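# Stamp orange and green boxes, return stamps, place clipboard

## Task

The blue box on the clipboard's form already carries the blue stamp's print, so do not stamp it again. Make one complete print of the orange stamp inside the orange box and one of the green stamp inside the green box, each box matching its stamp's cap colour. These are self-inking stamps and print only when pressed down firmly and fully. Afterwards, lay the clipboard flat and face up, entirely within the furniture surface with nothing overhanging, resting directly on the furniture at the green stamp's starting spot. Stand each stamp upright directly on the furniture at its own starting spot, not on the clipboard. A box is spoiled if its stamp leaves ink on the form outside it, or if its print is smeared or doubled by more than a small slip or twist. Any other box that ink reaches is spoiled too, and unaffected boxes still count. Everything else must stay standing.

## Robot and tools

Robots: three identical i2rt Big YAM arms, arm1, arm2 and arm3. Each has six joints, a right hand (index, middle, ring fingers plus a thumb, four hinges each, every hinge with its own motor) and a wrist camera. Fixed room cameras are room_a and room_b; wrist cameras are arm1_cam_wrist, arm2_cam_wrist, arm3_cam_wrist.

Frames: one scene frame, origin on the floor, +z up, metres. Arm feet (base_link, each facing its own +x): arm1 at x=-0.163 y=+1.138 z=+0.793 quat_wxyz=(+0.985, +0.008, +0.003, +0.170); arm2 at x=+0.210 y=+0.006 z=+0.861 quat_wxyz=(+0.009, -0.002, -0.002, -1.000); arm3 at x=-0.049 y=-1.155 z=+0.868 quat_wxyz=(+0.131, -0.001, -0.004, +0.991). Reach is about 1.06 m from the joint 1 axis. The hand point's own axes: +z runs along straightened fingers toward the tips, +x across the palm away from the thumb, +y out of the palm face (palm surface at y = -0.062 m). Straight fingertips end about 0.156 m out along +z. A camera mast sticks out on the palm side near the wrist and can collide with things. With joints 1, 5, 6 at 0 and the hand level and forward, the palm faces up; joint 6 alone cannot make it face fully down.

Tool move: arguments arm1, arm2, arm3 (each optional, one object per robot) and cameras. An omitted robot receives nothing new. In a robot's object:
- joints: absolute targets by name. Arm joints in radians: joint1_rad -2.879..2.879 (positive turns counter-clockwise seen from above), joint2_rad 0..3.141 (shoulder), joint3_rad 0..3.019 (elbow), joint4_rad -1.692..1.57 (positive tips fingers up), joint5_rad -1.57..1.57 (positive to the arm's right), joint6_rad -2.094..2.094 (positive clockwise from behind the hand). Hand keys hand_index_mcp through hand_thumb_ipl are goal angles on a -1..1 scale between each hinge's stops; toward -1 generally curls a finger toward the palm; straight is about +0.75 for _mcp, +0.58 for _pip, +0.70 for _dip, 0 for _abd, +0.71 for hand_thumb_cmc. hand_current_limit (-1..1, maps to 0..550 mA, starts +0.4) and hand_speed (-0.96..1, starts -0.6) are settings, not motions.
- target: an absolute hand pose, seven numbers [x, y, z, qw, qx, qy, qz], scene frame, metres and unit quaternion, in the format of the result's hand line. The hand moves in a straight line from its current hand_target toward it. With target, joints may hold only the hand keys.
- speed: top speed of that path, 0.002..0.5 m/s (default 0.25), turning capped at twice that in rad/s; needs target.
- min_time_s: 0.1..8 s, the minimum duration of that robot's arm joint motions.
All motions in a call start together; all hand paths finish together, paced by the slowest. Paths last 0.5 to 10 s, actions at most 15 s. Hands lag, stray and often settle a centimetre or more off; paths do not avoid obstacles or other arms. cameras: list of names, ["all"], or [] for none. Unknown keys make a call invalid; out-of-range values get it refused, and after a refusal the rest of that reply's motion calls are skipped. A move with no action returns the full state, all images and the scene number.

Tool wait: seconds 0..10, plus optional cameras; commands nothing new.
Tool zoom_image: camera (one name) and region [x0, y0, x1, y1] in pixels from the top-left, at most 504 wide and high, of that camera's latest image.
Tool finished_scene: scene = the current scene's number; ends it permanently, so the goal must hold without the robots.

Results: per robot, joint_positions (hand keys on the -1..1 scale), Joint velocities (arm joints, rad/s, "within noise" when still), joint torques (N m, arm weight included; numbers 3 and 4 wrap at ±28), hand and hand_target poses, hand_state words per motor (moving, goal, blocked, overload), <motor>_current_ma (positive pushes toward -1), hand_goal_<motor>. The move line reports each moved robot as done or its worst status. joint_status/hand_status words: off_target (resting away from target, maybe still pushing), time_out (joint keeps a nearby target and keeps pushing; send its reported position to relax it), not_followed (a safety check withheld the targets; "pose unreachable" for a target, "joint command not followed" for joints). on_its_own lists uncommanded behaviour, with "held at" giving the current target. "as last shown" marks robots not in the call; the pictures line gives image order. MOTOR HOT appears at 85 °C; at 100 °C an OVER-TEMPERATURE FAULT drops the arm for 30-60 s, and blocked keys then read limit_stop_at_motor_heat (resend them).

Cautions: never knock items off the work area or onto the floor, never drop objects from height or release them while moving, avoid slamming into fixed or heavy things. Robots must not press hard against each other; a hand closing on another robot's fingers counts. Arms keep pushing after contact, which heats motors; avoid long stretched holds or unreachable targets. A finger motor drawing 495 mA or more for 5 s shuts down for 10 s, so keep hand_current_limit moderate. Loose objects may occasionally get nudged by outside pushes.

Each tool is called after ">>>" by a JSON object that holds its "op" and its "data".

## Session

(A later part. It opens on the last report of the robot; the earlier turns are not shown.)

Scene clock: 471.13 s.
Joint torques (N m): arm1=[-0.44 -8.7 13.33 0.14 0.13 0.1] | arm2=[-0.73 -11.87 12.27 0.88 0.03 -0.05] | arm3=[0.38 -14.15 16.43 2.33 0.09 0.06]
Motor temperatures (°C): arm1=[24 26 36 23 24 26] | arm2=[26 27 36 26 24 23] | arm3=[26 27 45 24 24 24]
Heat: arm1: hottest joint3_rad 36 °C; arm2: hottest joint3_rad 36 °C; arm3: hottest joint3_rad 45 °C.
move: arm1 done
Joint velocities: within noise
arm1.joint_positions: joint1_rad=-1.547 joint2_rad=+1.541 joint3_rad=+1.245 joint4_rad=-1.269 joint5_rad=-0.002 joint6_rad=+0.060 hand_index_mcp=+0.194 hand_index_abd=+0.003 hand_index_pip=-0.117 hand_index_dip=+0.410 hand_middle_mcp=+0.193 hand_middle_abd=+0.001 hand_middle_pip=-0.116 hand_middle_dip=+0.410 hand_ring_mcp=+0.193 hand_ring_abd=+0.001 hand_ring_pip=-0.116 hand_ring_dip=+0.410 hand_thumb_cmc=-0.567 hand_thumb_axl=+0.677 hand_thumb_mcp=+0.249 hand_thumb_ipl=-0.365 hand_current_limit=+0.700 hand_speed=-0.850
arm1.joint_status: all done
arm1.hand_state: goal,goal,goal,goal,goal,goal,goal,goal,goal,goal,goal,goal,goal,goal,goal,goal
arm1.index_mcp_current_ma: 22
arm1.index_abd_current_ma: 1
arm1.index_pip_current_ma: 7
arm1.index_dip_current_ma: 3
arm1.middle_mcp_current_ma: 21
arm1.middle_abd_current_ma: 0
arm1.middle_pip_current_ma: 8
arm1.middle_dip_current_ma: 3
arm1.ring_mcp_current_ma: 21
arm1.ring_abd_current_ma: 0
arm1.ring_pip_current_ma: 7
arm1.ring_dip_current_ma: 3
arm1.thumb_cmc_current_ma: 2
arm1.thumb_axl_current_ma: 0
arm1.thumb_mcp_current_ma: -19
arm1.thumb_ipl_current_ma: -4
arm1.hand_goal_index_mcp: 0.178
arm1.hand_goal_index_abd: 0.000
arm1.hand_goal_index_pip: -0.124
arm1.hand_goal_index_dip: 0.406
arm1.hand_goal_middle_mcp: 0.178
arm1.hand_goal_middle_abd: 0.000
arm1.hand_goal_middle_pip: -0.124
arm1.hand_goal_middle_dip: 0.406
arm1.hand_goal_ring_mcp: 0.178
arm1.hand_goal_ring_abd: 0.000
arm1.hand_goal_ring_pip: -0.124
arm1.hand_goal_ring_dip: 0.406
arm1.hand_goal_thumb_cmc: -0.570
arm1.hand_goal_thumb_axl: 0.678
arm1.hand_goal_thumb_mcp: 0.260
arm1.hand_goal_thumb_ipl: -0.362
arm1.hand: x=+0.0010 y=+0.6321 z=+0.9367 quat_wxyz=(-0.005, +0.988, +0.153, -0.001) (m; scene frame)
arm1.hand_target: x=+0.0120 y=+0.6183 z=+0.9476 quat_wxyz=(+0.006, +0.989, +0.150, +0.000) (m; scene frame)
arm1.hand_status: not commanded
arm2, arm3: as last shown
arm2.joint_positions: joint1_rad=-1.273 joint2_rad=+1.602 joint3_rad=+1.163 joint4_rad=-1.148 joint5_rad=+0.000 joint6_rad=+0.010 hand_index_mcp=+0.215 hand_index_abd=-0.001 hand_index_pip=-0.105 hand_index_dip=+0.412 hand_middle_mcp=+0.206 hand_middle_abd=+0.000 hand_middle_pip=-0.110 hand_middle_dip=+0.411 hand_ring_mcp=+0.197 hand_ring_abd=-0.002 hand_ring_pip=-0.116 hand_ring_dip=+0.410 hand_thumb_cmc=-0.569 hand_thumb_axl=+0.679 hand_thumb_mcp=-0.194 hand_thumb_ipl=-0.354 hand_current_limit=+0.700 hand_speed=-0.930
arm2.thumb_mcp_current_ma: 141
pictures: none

>>> {"op": "move", "data": {"arm1": {"joints": {"joint3_rad": 1.315}, "min_time_s": 1}}}

>>> {"op": "move", "data": {"arm1": {"joints": {"joint3_rad": 1.327}, "min_time_s": 1}}}

Scene clock: 472.53 s.
Joint torques (N m): arm1=[-0.44 -8.88 13.61 0.2 0.13 0.1] | arm2=[-0.73 -11.87 12.29 0.87 0.03 -0.05] | arm3=[0.32 -14.1 16.43 2.32 0.09 0.05]
Motor temperatures (°C): arm1=[24 26 36 23 24 26] | arm2=[26 27 36 26 24 23] | arm3=[26 27 45 24 24 24]
Heat: arm1: hottest joint3_rad 36 °C; arm2: hottest joint3_rad 36 °C; arm3: hottest joint3_rad 45 °C.
move: arm1 done
Joint velocities: within noise
arm1.joint_positions: joint1_rad=-1.547 joint2_rad=+1.543 joint3_rad=+1.263 joint4_rad=-1.270 joint5_rad=-0.002 joint6_rad=+0.060 hand_index_mcp=+0.194 hand_index_abd=+0.003 hand_index_pip=-0.117 hand_index_dip=+0.410 hand_middle_mcp=+0.193 hand_middle_abd=+0.001 hand_middle_pip=-0.116 hand_middle_dip=+0.410 hand_ring_mcp=+0.195 hand_ring_abd=+0.001 hand_ring_pip=-0.116 hand_ring_dip=+0.410 hand_thumb_cmc=-0.567 hand_thumb_axl=+0.677 hand_thumb_mcp=+0.249 hand_thumb_ipl=-0.365 hand_current_limit=+0.700 hand_speed=-0.850
arm1.joint_status: all done
arm1.hand_state: goal,goal,goal,goal,goal,goal,goal,goal,goal,goal,goal,goal,goal,goal,goal,goal
arm1.index_mcp_current_ma: 22
arm1.index_abd_current_ma: 1
arm1.index_pip_current_ma: 7
arm1.index_dip_current_ma: 3
arm1.middle_mcp_current_ma: 21
arm1.middle_abd_current_ma: 0
arm1.middle_pip_current_ma: 8
arm1.middle_dip_current_ma: 3
arm1.ring_mcp_current_ma: 24
arm1.ring_abd_current_ma: 0
arm1.ring_pip_current_ma: 7
arm1.ring_dip_current_ma: 3
arm1.thumb_cmc_current_ma: 2
arm1.thumb_axl_current_ma: 0
arm1.thumb_mcp_current_ma: -19
arm1.thumb_ipl_current_ma: -4
arm1.hand_goal_index_mcp: 0.178
arm1.hand_goal_index_abd: 0.000
arm1.hand_goal_index_pip: -0.124
arm1.hand_goal_index_dip: 0.406
arm1.hand_goal_middle_mcp: 0.178
arm1.hand_goal_middle_abd: 0.000
arm1.hand_goal_middle_pip: -0.124
arm1.hand_goal_middle_dip: 0.406
arm1.hand_goal_ring_mcp: 0.178
arm1.hand_goal_ring_abd: 0.000
arm1.hand_goal_ring_pip: -0.124
arm1.hand_goal_ring_dip: 0.406
arm1.hand_goal_thumb_cmc: -0.570
arm1.hand_goal_thumb_axl: 0.678
arm1.hand_goal_thumb_mcp: 0.260
arm1.hand_goal_thumb_ipl: -0.362
arm1.hand: x=+0.0032 y=+0.6262 z=+0.9437 quat_wxyz=(+0.002, +0.988, +0.153, +0.000) (m; scene frame)
arm1.hand_target: x=+0.0146 y=+0.6118 z=+0.9566 quat_wxyz=(+0.015, +0.989, +0.150, +0.003) (m; scene frame)
arm1.hand_status: not commanded
arm2.joint_positions: joint1_rad=-1.273 joint2_rad=+1.602 joint3_rad=+1.163 joint4_rad=-1.148 joint5_rad=+0.000 joint6_rad=+0.010 hand_index_mcp=+0.211 hand_index_abd=-0.001 hand_index_pip=-0.107 hand_index_dip=+0.412 hand_middle_mcp=+0.206 hand_middle_abd=+0.000 hand_middle_pip=-0.112 hand_middle_dip=+0.411 hand_ring_mcp=+0.197 hand_ring_abd=+0.000 hand_ring_pip=-0.115 hand_ring_dip=+0.410 hand_thumb_cmc=-0.571 hand_thumb_axl=+0.677 hand_thumb_mcp=-0.216 hand_thumb_ipl=-0.358 hand_current_limit=+0.700 hand_speed=-0.930
arm2.joint_status: not commanded
arm2.hand_state: blocked,goal,goal,goal,blocked,goal,goal,goal,goal,goal,goal,goal,goal,goal,goal,goal
arm2.index_mcp_current_ma: 144
arm2.index_abd_current_ma: -3
arm2.index_pip_current_ma: 66
arm2.index_dip_current_ma: 24
arm2.middle_mcp_current_ma: 121
arm2.middle_abd_current_ma: 1
arm2.middle_pip_current_ma: 46
arm2.middle_dip_current_ma: 17
arm2.ring_mcp_current_ma: 82
arm2.ring_abd_current_ma: -1
arm2.ring_pip_current_ma: 34
arm2.ring_dip_current_ma: 13
arm2.thumb_cmc_current_ma: -2
arm2.thumb_axl_current_ma: -6
arm2.thumb_mcp_current_ma: 20
arm2.thumb_ipl_current_ma: 21
arm2.hand_goal_index_mcp: 0.178
arm2.hand_goal_index_abd: 0.000
arm2.hand_goal_index_pip: -0.124
arm2.hand_goal_index_dip: 0.406
arm2.hand_goal_middle_mcp: 0.178
arm2.hand_goal_middle_abd: 0.000
arm2.hand_goal_middle_pip: -0.124
arm2.hand_goal_middle_dip: 0.406
arm2.hand_goal_ring_mcp: 0.178
arm2.hand_goal_ring_abd: 0.000
arm2.hand_goal_ring_pip: -0.124
arm2.hand_goal_ring_dip: 0.406
arm2.hand_goal_thumb_cmc: -0.570
arm2.hand_goal_thumb_axl: 0.678
arm2.hand_goal_thumb_mcp: -0.220
arm2.hand_goal_thumb_ipl: -0.362
arm2.on_its_own: hand_thumb_mcp moved -0.022 to your old target -0.220
arm2.hand: x=+0.0696 y=+0.5153 z=+0.9546 quat_wxyz=(+0.001, +0.152, -0.988, +0.010) (m; scene frame)
arm2.hand_target: x=+0.0650 y=+0.5445 z=+0.9834 quat_wxyz=(+0.007, +0.152, -0.988, -0.030) (m; scene frame)
arm2.hand_status: not commanded
arm3: as last shown
pictures: none

Scene clock: 473.83 s.
Joint torques (N m): arm1=[-0.38 -9.05 13.75 0.27 0.13 0.1] | arm2=[-0.73 -11.93 12.3 0.87 0.03 -0.06] | arm3=[0.38 -14.1 16.42 2.3 0.09 0.05]
Motor temperatures (°C): arm1=[24 26 37 23 24 26] | arm2=[26 27 36 26 24 23] | arm3=[26 27 45 24 24 24]
Heat: arm1: hottest joint3_rad 37 °C; arm2: hottest joint3_rad 36 °C; arm3: hottest joint3_rad 45 °C.
move: arm1 done
Joint velocities: within noise
arm1.joint_positions: joint1_rad=-1.546 joint2_rad=+1.543 joint3_rad=+1.274 joint4_rad=-1.271 joint5_rad=-0.002 joint6_rad=+0.060 hand_index_mcp=+0.194 hand_index_abd=+0.003 hand_index_pip=-0.117 hand_index_dip=+0.410 hand_middle_mcp=+0.193 hand_middle_abd=+0.001 hand_middle_pip=-0.116 hand_middle_dip=+0.410 hand_ring_mcp=+0.196 hand_ring_abd=+0.001 hand_ring_pip=-0.116 hand_ring_dip=+0.410 hand_thumb_cmc=-0.567 hand_thumb_axl=+0.677 hand_thumb_mcp=+0.249 hand_thumb_ipl=-0.365 hand_current_limit=+0.700 hand_speed=-0.850
arm1.joint_status: all done
arm1.hand_state: goal,goal,goal,goal,goal,goal,goal,goal,goal,goal,goal,goal,goal,goal,goal,goal
arm1.index_mcp_current_ma: 22
arm1.index_abd_current_ma: 1
arm1.index_pip_current_ma: 7
arm1.index_dip_current_ma: 3
arm1.middle_mcp_current_ma: 21
arm1.middle_abd_current_ma: 0
arm1.middle_pip_current_ma: 8
arm1.middle_dip_current_ma: 3
arm1.ring_mcp_current_ma: 27
arm1.ring_abd_current_ma: 0
arm1.ring_pip_current_ma: 7
arm1.ring_dip_current_ma: 3
arm1.thumb_cmc_current_ma: 2
arm1.thumb_axl_current_ma: 0
arm1.thumb_mcp_current_ma: -19
arm1.thumb_ipl_current_ma: -4
arm1.hand_goal_index_mcp: 0.178
arm1.hand_goal_index_abd: 0.000
arm1.hand_goal_index_pip: -0.124
arm1.hand_goal_index_dip: 0.406
arm1.hand_goal_middle_mcp: 0.178
arm1.hand_goal_middle_abd: 0.000
arm1.hand_goal_middle_pip: -0.124
arm1.hand_goal_middle_dip: 0.406
arm1.hand_goal_ring_mcp: 0.178
arm1.hand_goal_ring_abd: 0.000
arm1.hand_goal_ring_pip: -0.124
arm1.hand_goal_ring_dip: 0.406
arm1.hand_goal_thumb_cmc: -0.570
arm1.hand_goal_thumb_axl: 0.678
arm1.hand_goal_thumb_mcp: 0.260
arm1.hand_goal_thumb_ipl: -0.362
arm1.hand: x=+0.0047 y=+0.6229 z=+0.9484 quat_wxyz=(+0.007, +0.988, +0.153, +0.001) (m; scene frame)
arm1.hand_target: x=+0.0162 y=+0.6081 z=+0.9622 quat_wxyz=(+0.021, +0.988, +0.150, +0.004) (m; scene frame)
arm1.hand_status: not commanded
arm2.joint_positions: joint1_rad=-1.273 joint2_rad=+1.602 joint3_rad=+1.163 joint4_rad=-1.148 joint5_rad=+0.000 joint6_rad=+0.010 hand_index_mcp=+0.204 hand_index_abd=-0.001 hand_index_pip=-0.110 hand_index_dip=+0.412 hand_middle_mcp=+0.202 hand_middle_abd=+0.000 hand_middle_pip=-0.113 hand_middle_dip=+0.410 hand_ring_mcp=+0.197 hand_ring_abd=+0.000 hand_ring_pip=-0.114 hand_ring_dip=+0.410 hand_thumb_cmc=-0.571 hand_thumb_axl=+0.676 hand_thumb_mcp=-0.222 hand_thumb_ipl=-0.361 hand_current_limit=+0.700 hand_speed=-0.930
arm2.joint_status: not commanded
arm2.hand_state: blocked,goal,goal,goal,blocked,goal,goal,goal,goal,goal,goal,goal,goal,goal,goal,goal
arm2.index_mcp_current_ma: 112
arm2.index_abd_current_ma: -3
arm2.index_pip_current_ma: 52
arm2.index_dip_current_ma: 21
arm2.middle_mcp_current_ma: 105
arm2.middle_abd_current_ma: 1
arm2.middle_pip_current_ma: 41
arm2.middle_dip_current_ma: 15
arm2.ring_mcp_current_ma: 82
arm2.ring_abd_current_ma: -1
arm2.ring_pip_current_ma: 36
arm2.ring_dip_current_ma: 14
arm2.thumb_cmc_current_ma: -3
arm2.thumb_axl_current_ma: -7
arm2.thumb_mcp_current_ma: -6
arm2.thumb_ipl_current_ma: 2
arm2.hand_goal_index_mcp: 0.178
arm2.hand_goal_index_abd: 0.000
arm2.hand_goal_index_pip: -0.124
arm2.hand_goal_index_dip: 0.406
arm2.hand_goal_middle_mcp: 0.178
arm2.hand_goal_middle_abd: 0.000
arm2.hand_goal_middle_pip: -0.124
arm2.hand_goal_middle_dip: 0.406
arm2.hand_goal_ring_mcp: 0.178
arm2.hand_goal_ring_abd: 0.000
arm2.hand_goal_ring_pip: -0.124
arm2.hand_goal_ring_dip: 0.406
arm2.hand_goal_thumb_cmc: -0.570
arm2.hand_goal_thumb_axl: 0.678
arm2.hand_goal_thumb_mcp: -0.220
arm2.hand_goal_thumb_ipl: -0.362
arm2.hand: x=+0.0696 y=+0.5153 z=+0.9546 quat_wxyz=(+0.001, +0.152, -0.988, +0.010) (m; scene frame)
arm2.hand_target: x=+0.0650 y=+0.5445 z=+0.9834 quat_wxyz=(+0.007, +0.152, -0.988, -0.030) (m; scene frame)
arm2.hand_status: not commanded
arm3.joint_positions: joint1_rad=-0.661 joint2_rad=+1.359 joint3_rad=+1.551 joint4_rad=-1.019 joint5_rad=-0.001 joint6_rad=+1.030 hand_index_mcp=+1.000 hand_index_abd=+0.003 hand_index_pip=-1.000 hand_index_dip=+0.699 hand_middle_mcp=+1.000 hand_middle_abd=+0.002 hand_middle_pip=-0.998 hand_middle_dip=+0.698 hand_ring_mcp=+1.000 hand_ring_abd=+0.000 hand_ring_pip=-0.995 hand_ring_dip=+0.698 hand_thumb_cmc=+0.715 hand_thumb_axl=+0.677 hand_thumb_mcp=+0.223 hand_thumb_ipl=+0.168 hand_current_limit=+0.800 hand_speed=-0.800
arm3.joint_status: not commanded
arm3.hand_state: goal,goal,goal,goal,goal,goal,goal,goal,goal,goal,goal,goal,goal,goal,goal,goal
arm3.index_mcp_current_ma: -1
arm3.index_abd_current_ma: 5
arm3.index_pip_current_ma: 0
arm3.index_dip_current_ma: 5
arm3.middle_mcp_current_ma: 0
arm3.middle_abd_current_ma: 3
arm3.middle_pip_current_ma: 4
arm3.middle_dip_current_ma: 4
arm3.ring_mcp_current_ma: 0
arm3.ring_abd_current_ma: 0
arm3.ring_pip_current_ma: 11
arm3.ring_dip_current_ma: 5
arm3.thumb_cmc_current_ma: 1
arm3.thumb_axl_current_ma: -1
arm3.thumb_mcp_current_ma: -9
arm3.thumb_ipl_current_ma: -1
arm3.hand_goal_index_mcp: 1.000
arm3.hand_goal_index_abd: 0.000
arm3.hand_goal_index_pip: -1.000
arm3.hand_goal_index_dip: 0.696
arm3.hand_goal_middle_mcp: 1.000
arm3.hand_goal_middle_abd: 0.000
arm3.hand_goal_middle_pip: -1.000
arm3.hand_goal_middle_dip: 0.696
arm3.hand_goal_ring_mcp: 1.000
arm3.hand_goal_ring_abd: 0.000
arm3.hand_goal_ring_pip: -1.000
arm3.hand_goal_ring_dip: 0.696
arm3.hand_goal_thumb_cmc: 0.714
arm3.hand_goal_thumb_axl: 0.678
arm3.hand_goal_thumb_mcp: 0.226
arm3.hand_goal_thumb_ipl: 0.168
arm3.hand: x=-0.3254 y=-0.6529 z=+1.2925 quat_wxyz=(-0.269, +0.176, +0.914, +0.246) (m; scene frame)
arm3.hand_target: x=-0.3295 y=-0.6478 z=+1.3228 quat_wxyz=(-0.294, +0.178, +0.901, +0.266) (m; scene frame)
arm3.hand_status: not commanded
pictures: none

>>> {"op": "move", "data": {"arm1": {"joints": {"joint3_rad": 1.262}, "min_time_s": 1.5}, "cameras": ["arm1_cam_wrist", "arm2_cam_wrist"]}}

Scene clock: 475.93 s.
Joint torques (N m): arm1=[-0.32 -9 8.54 0.29 0.14 0.09] | arm2=[-0.73 -11.87 12.1 0.84 0.03 -0.06] | arm3=[0.38 -14.15 16.42 2.32 0.09 0.05]
Motor temperatures (°C): arm1=[24 26 37 23 24 26] | arm2=[26 27 36 26 24 23] | arm3=[26 27 45 24 24 24]
Heat: arm1: hottest joint3_rad 37 °C; arm2: hottest joint3_rad 36 °C; arm3: hottest joint3_rad 45 °C.
move: arm1 done
Joint velocities: within noise
arm1.joint_positions: joint1_rad=-1.546 joint2_rad=+1.543 joint3_rad=+1.266 joint4_rad=-1.271 joint5_rad=-0.002 joint6_rad=+0.061 hand_index_mcp=+0.194 hand_index_abd=+0.003 hand_index_pip=-0.117 hand_index_dip=+0.410 hand_middle_mcp=+0.193 hand_middle_abd=+0.001 hand_middle_pip=-0.116 hand_middle_dip=+0.410 hand_ring_mcp=+0.196 hand_ring_abd=+0.001 hand_ring_pip=-0.116 hand_ring_dip=+0.410 hand_thumb_cmc=-0.567 hand_thumb_axl=+0.677 hand_thumb_mcp=+0.249 hand_thumb_ipl=-0.365 hand_current_limit=+0.700 hand_speed=-0.850
arm1.joint_status: all done
arm1.hand_state: goal,goal,goal,goal,goal,goal,goal,goal,goal,goal,goal,goal,goal,goal,goal,goal
arm1.index_mcp_current_ma: 22
arm1.index_abd_current_ma: 1
arm1.index_pip_current_ma: 7
arm1.index_dip_current_ma: 3
arm1.middle_mcp_current_ma: 21
arm1.middle_abd_current_ma: 0
arm1.middle_pip_current_ma: 8
arm1.middle_dip_current_ma: 3
arm1.ring_mcp_current_ma: 27
arm1.ring_abd_current_ma: 0
arm1.ring_pip_current_ma: 7
arm1.ring_dip_current_ma: 3
arm1.thumb_cmc_current_ma: 2
arm1.thumb_axl_current_ma: 0
arm1.thumb_mcp_current_ma: -19
arm1.thumb_ipl_current_ma: -4
arm1.hand_goal_index_mcp: 0.178
arm1.hand_goal_index_abd: 0.000
arm1.hand_goal_index_pip: -0.124
arm1.hand_goal_index_dip: 0.406
arm1.hand_goal_middle_mcp: 0.178
arm1.hand_goal_middle_abd: 0.000
arm1.hand_goal_middle_pip: -0.124
arm1.hand_goal_middle_dip: 0.406
arm1.hand_goal_ring_mcp: 0.178
arm1.hand_goal_ring_abd: 0.000
arm1.hand_goal_ring_pip: -0.124
arm1.hand_goal_ring_dip: 0.406
arm1.hand_goal_thumb_cmc: -0.570
arm1.hand_goal_thumb_axl: 0.678
arm1.hand_goal_thumb_mcp: 0.260
arm1.hand_goal_thumb_ipl: -0.362
arm1.hand: x=+0.0037 y=+0.6253 z=+0.9451 quat_wxyz=(+0.003, +0.988, +0.152, +0.000) (m; scene frame)
arm1.hand_target: x=+0.0077 y=+0.6294 z=+0.9329 quat_wxyz=(-0.010, +0.989, +0.150, -0.003) (m; scene frame)
arm1.hand_status: not commanded
arm2, arm3: as last shown
arm2.joint_positions: joint1_rad=-1.273 joint2_rad=+1.602 joint3_rad=+1.165 joint4_rad=-1.147 joint5_rad=+0.000 joint6_rad=+0.010 hand_index_mcp=+0.206 hand_index_abd=-0.001 hand_index_pip=-0.105 hand_index_dip=+0.414 hand_middle_mcp=+0.202 hand_middle_abd=+0.000 hand_middle_pip=-0.111 hand_middle_dip=+0.410 hand_ring_mcp=+0.197 hand_ring_abd=+0.000 hand_ring_pip=-0.114 hand_ring_dip=+0.410 hand_thumb_cmc=-0.571 hand_thumb_axl=+0.677 hand_thumb_mcp=-0.220 hand_thumb_ipl=-0.361 hand_current_limit=+0.700 hand_speed=-0.930
arm2.index_mcp_current_ma: 121
arm2.index_pip_current_ma: 75
arm2.index_dip_current_ma: 31
arm2.middle_pip_current_ma: 49
arm2.middle_dip_current_ma: 16
arm2.thumb_axl_current_ma: -4
arm2.thumb_mcp_current_ma: 0
arm2.hand: x=+0.0692 y=+0.5165 z=+0.9557 quat_wxyz=(+0.001, +0.152, -0.988, +0.008) (m; scene frame)
arm2.hand_target: x=+0.0650 y=+0.5445 z=+0.9833 quat_wxyz=(+0.007, +0.152, -0.988, -0.030) (m; scene frame)
pictures: arm1_cam_wrist, arm2_cam_wrist
Images, in order (width x height): arm1_cam_wrist 672x504, arm2_cam_wrist 672x504.

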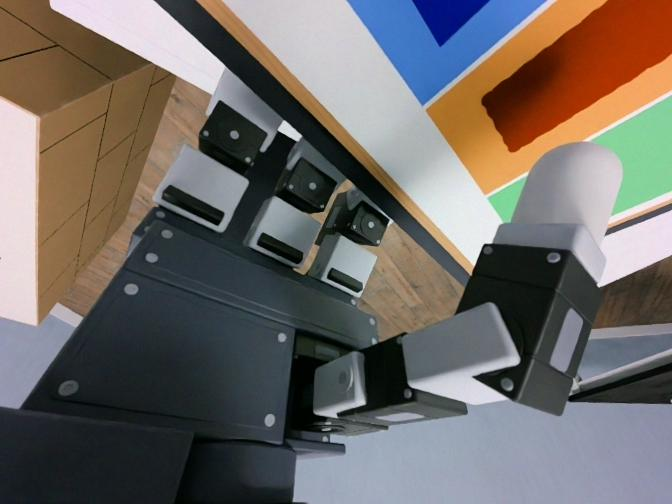

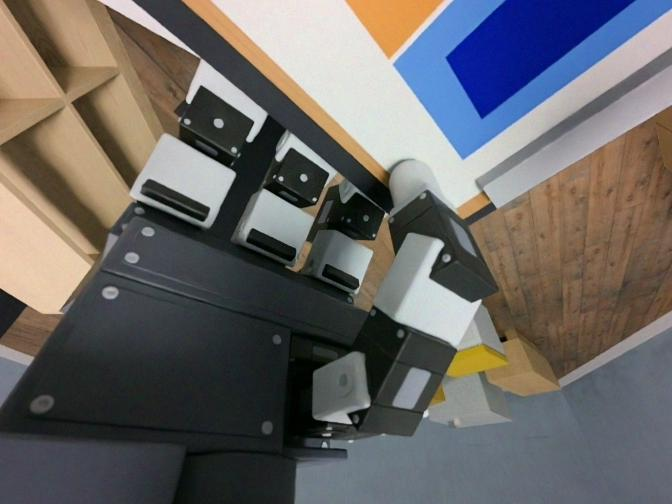

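>>> {"op": "move", "data": {"arm1": {"joints": {"hand_thumb_mcp": -0.14, "hand_thumb_ipl": -0.362, "hand_speed": -0.93}}}}

>>> {"op": "move", "data": {"arm1": {"joints": {"hand_thumb_mcp": -0.18}}, "cameras": ["arm1_cam_wrist", "arm2_cam_wrist"]}}

Scene clock: 478.63 s.
Joint torques (N m): arm1=[-0.38 -9 8.51 0.25 0.13 0.09] | arm2=[-0.73 -11.87 12.12 0.85 0.03 -0.05] | arm3=[0.38 -14.1 16.42 2.33 0.09 0.05]
Motor temperatures (°C): arm1=[24 26 37 23 24 26] | arm2=[26 27 37 26 24 23] | arm3=[26 27 45 24 24 24]
Heat: arm1: hottest joint3_rad 37 °C; arm2: hottest joint3_rad 37 °C; arm3: hottest joint3_rad 45 °C.
move: arm1 done
Joint velocities: within noise
arm1.joint_positions: joint1_rad=-1.546 joint2_rad=+1.543 joint3_rad=+1.266 joint4_rad=-1.271 joint5_rad=-0.002 joint6_rad=+0.061 hand_index_mcp=+0.194 hand_index_abd=+0.003 hand_index_pip=-0.117 hand_index_dip=+0.410 hand_middle_mcp=+0.193 hand_middle_abd=+0.001 hand_middle_pip=-0.116 hand_middle_dip=+0.410 hand_ring_mcp=+0.196 hand_ring_abd=+0.001 hand_ring_pip=-0.116 hand_ring_dip=+0.410 hand_thumb_cmc=-0.567 hand_thumb_axl=+0.677 hand_thumb_mcp=-0.141 hand_thumb_ipl=-0.364 hand_current_limit=+0.700 hand_speed=-0.930
arm1.joint_status: all done
arm1.hand_state: goal,goal,goal,goal,goal,goal,goal,goal,goal,goal,goal,goal,goal,goal,goal,goal
arm1.index_mcp_current_ma: 22
arm1.index_abd_current_ma: 1
arm1.index_pip_current_ma: 7
arm1.index_dip_current_ma: 3
arm1.middle_mcp_current_ma: 21
arm1.middle_abd_current_ma: 0
arm1.middle_pip_current_ma: 8
arm1.middle_dip_current_ma: 3
arm1.ring_mcp_current_ma: 27
arm1.ring_abd_current_ma: 0
arm1.ring_pip_current_ma: 7
arm1.ring_dip_current_ma: 3
arm1.thumb_cmc_current_ma: 2
arm1.thumb_axl_current_ma: 0
arm1.thumb_mcp_current_ma: 0
arm1.thumb_ipl_current_ma: -2
arm1.hand_goal_index_mcp: 0.178
arm1.hand_goal_index_abd: 0.000
arm1.hand_goal_index_pip: -0.124
arm1.hand_goal_index_dip: 0.406
arm1.hand_goal_middle_mcp: 0.178
arm1.hand_goal_middle_abd: 0.000
arm1.hand_goal_middle_pip: -0.124
arm1.hand_goal_middle_dip: 0.406
arm1.hand_goal_ring_mcp: 0.178
arm1.hand_goal_ring_abd: 0.000
arm1.hand_goal_ring_pip: -0.124
arm1.hand_goal_ring_dip: 0.406
arm1.hand_goal_thumb_cmc: -0.570
arm1.hand_goal_thumb_axl: 0.678
arm1.hand_goal_thumb_mcp: -0.140
arm1.hand_goal_thumb_ipl: -0.362
arm1.hand: x=+0.0037 y=+0.6253 z=+0.9451 quat_wxyz=(+0.003, +0.988, +0.152, +0.000) (m; scene frame)
arm1.hand_target: x=+0.0077 y=+0.6294 z=+0.9329 quat_wxyz=(-0.010, +0.989, +0.150, -0.003) (m; scene frame)
arm1.hand_status: not commanded
arm2, arm3: as last shown
pictures: none

Scene clock: 479.23 s.
Joint torques (N m): arm1=[-0.38 -8.94 8.51 0.27 0.14 0.08] | arm2=[-0.79 -11.93 12.12 0.84 0.03 -0.05] | arm3=[0.38 -14.15 16.43 2.33 0.09 0.05]
Motor temperatures (°C): arm1=[24 26 37 23 24 26] | arm2=[26 27 37 26 24 23] | arm3=[26 27 45 24 24 24]
Heat: arm1: hottest joint3_rad 37 °C; arm2: hottest joint3_rad 37 °C; arm3: hottest joint3_rad 45 °C.
move: arm1 done
Joint velocities: within noise
arm1.joint_positions: joint1_rad=-1.546 joint2_rad=+1.543 joint3_rad=+1.266 joint4_rad=-1.271 joint5_rad=-0.002 joint6_rad=+0.061 hand_index_mcp=+0.194 hand_index_abd=+0.003 hand_index_pip=-0.117 hand_index_dip=+0.410 hand_middle_mcp=+0.193 hand_middle_abd=+0.001 hand_middle_pip=-0.116 hand_middle_dip=+0.410 hand_ring_mcp=+0.196 hand_ring_abd=+0.001 hand_ring_pip=-0.116 hand_ring_dip=+0.410 hand_thumb_cmc=-0.568 hand_thumb_axl=+0.677 hand_thumb_mcp=-0.166 hand_thumb_ipl=-0.361 hand_current_limit=+0.700 hand_speed=-0.930
arm1.joint_status: all done
arm1.hand_state: goal,goal,goal,goal,goal,goal,goal,goal,goal,goal,goal,goal,goal,goal,goal,goal
arm1.index_mcp_current_ma: 22
arm1.index_abd_current_ma: 1
arm1.index_pip_current_ma: 7
arm1.index_dip_current_ma: 3
arm1.middle_mcp_current_ma: 21
arm1.middle_abd_current_ma: 0
arm1.middle_pip_current_ma: 8
arm1.middle_dip_current_ma: 3
arm1.ring_mcp_current_ma: 27
arm1.ring_abd_current_ma: 0
arm1.ring_pip_current_ma: 7
arm1.ring_dip_current_ma: 3
arm1.thumb_cmc_current_ma: 1
arm1.thumb_axl_current_ma: 0
arm1.thumb_mcp_current_ma: 26
arm1.thumb_ipl_current_ma: 1
arm1.hand_goal_index_mcp: 0.178
arm1.hand_goal_index_abd: 0.000
arm1.hand_goal_index_pip: -0.124
arm1.hand_goal_index_dip: 0.406
arm1.hand_goal_middle_mcp: 0.178
arm1.hand_goal_middle_abd: 0.000
arm1.hand_goal_middle_pip: -0.124
arm1.hand_goal_middle_dip: 0.406
arm1.hand_goal_ring_mcp: 0.178
arm1.hand_goal_ring_abd: 0.000
arm1.hand_goal_ring_pip: -0.124
arm1.hand_goal_ring_dip: 0.406
arm1.hand_goal_thumb_cmc: -0.570
arm1.hand_goal_thumb_axl: 0.678
arm1.hand_goal_thumb_mcp: -0.180
arm1.hand_goal_thumb_ipl: -0.362
arm1.hand: x=+0.0037 y=+0.6253 z=+0.9451 quat_wxyz=(+0.003, +0.988, +0.152, +0.000) (m; scene frame)
arm1.hand_target: x=+0.0077 y=+0.6294 z=+0.9329 quat_wxyz=(-0.010, +0.989, +0.150, -0.003) (m; scene frame)
arm1.hand_status: not commanded
arm2, arm3: as last shown
arm2.joint_positions: joint1_rad=-1.273 joint2_rad=+1.602 joint3_rad=+1.165 joint4_rad=-1.147 joint5_rad=+0.000 joint6_rad=+0.010 hand_index_mcp=+0.206 hand_index_abd=-0.001 hand_index_pip=-0.105 hand_index_dip=+0.415 hand_middle_mcp=+0.203 hand_middle_abd=+0.000 hand_middle_pip=-0.110 hand_middle_dip=+0.411 hand_ring_mcp=+0.198 hand_ring_abd=+0.000 hand_ring_pip=-0.113 hand_ring_dip=+0.411 hand_thumb_cmc=-0.571 hand_thumb_axl=+0.677 hand_thumb_mcp=-0.219 hand_thumb_ipl=-0.362 hand_current_limit=+0.700 hand_speed=-0.930
arm2.index_dip_current_ma: 32
arm2.middle_mcp_current_ma: 107
arm2.middle_pip_current_ma: 53
arm2.middle_dip_current_ma: 18
arm2.ring_mcp_current_ma: 84
arm2.ring_pip_current_ma: 40
arm2.ring_dip_current_ma: 17
arm2.thumb_mcp_current_ma: 4
arm2.thumb_ipl_current_ma: 0
pictures: arm1_cam_wrist, arm2_cam_wrist
Images, in order (width x height): arm1_cam_wrist 672x504, arm2_cam_wrist 672x504.

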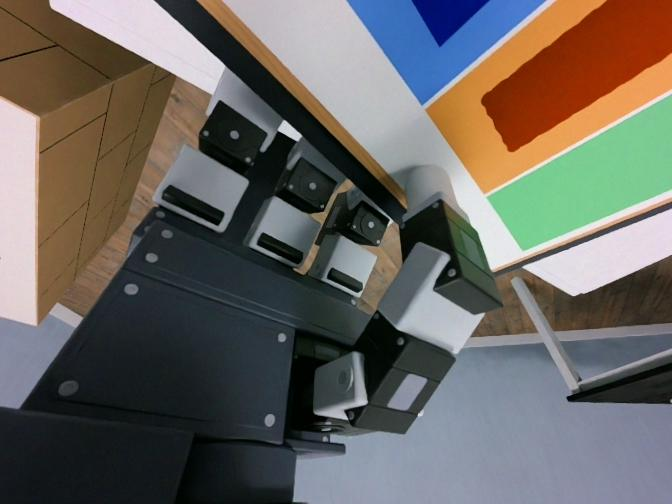

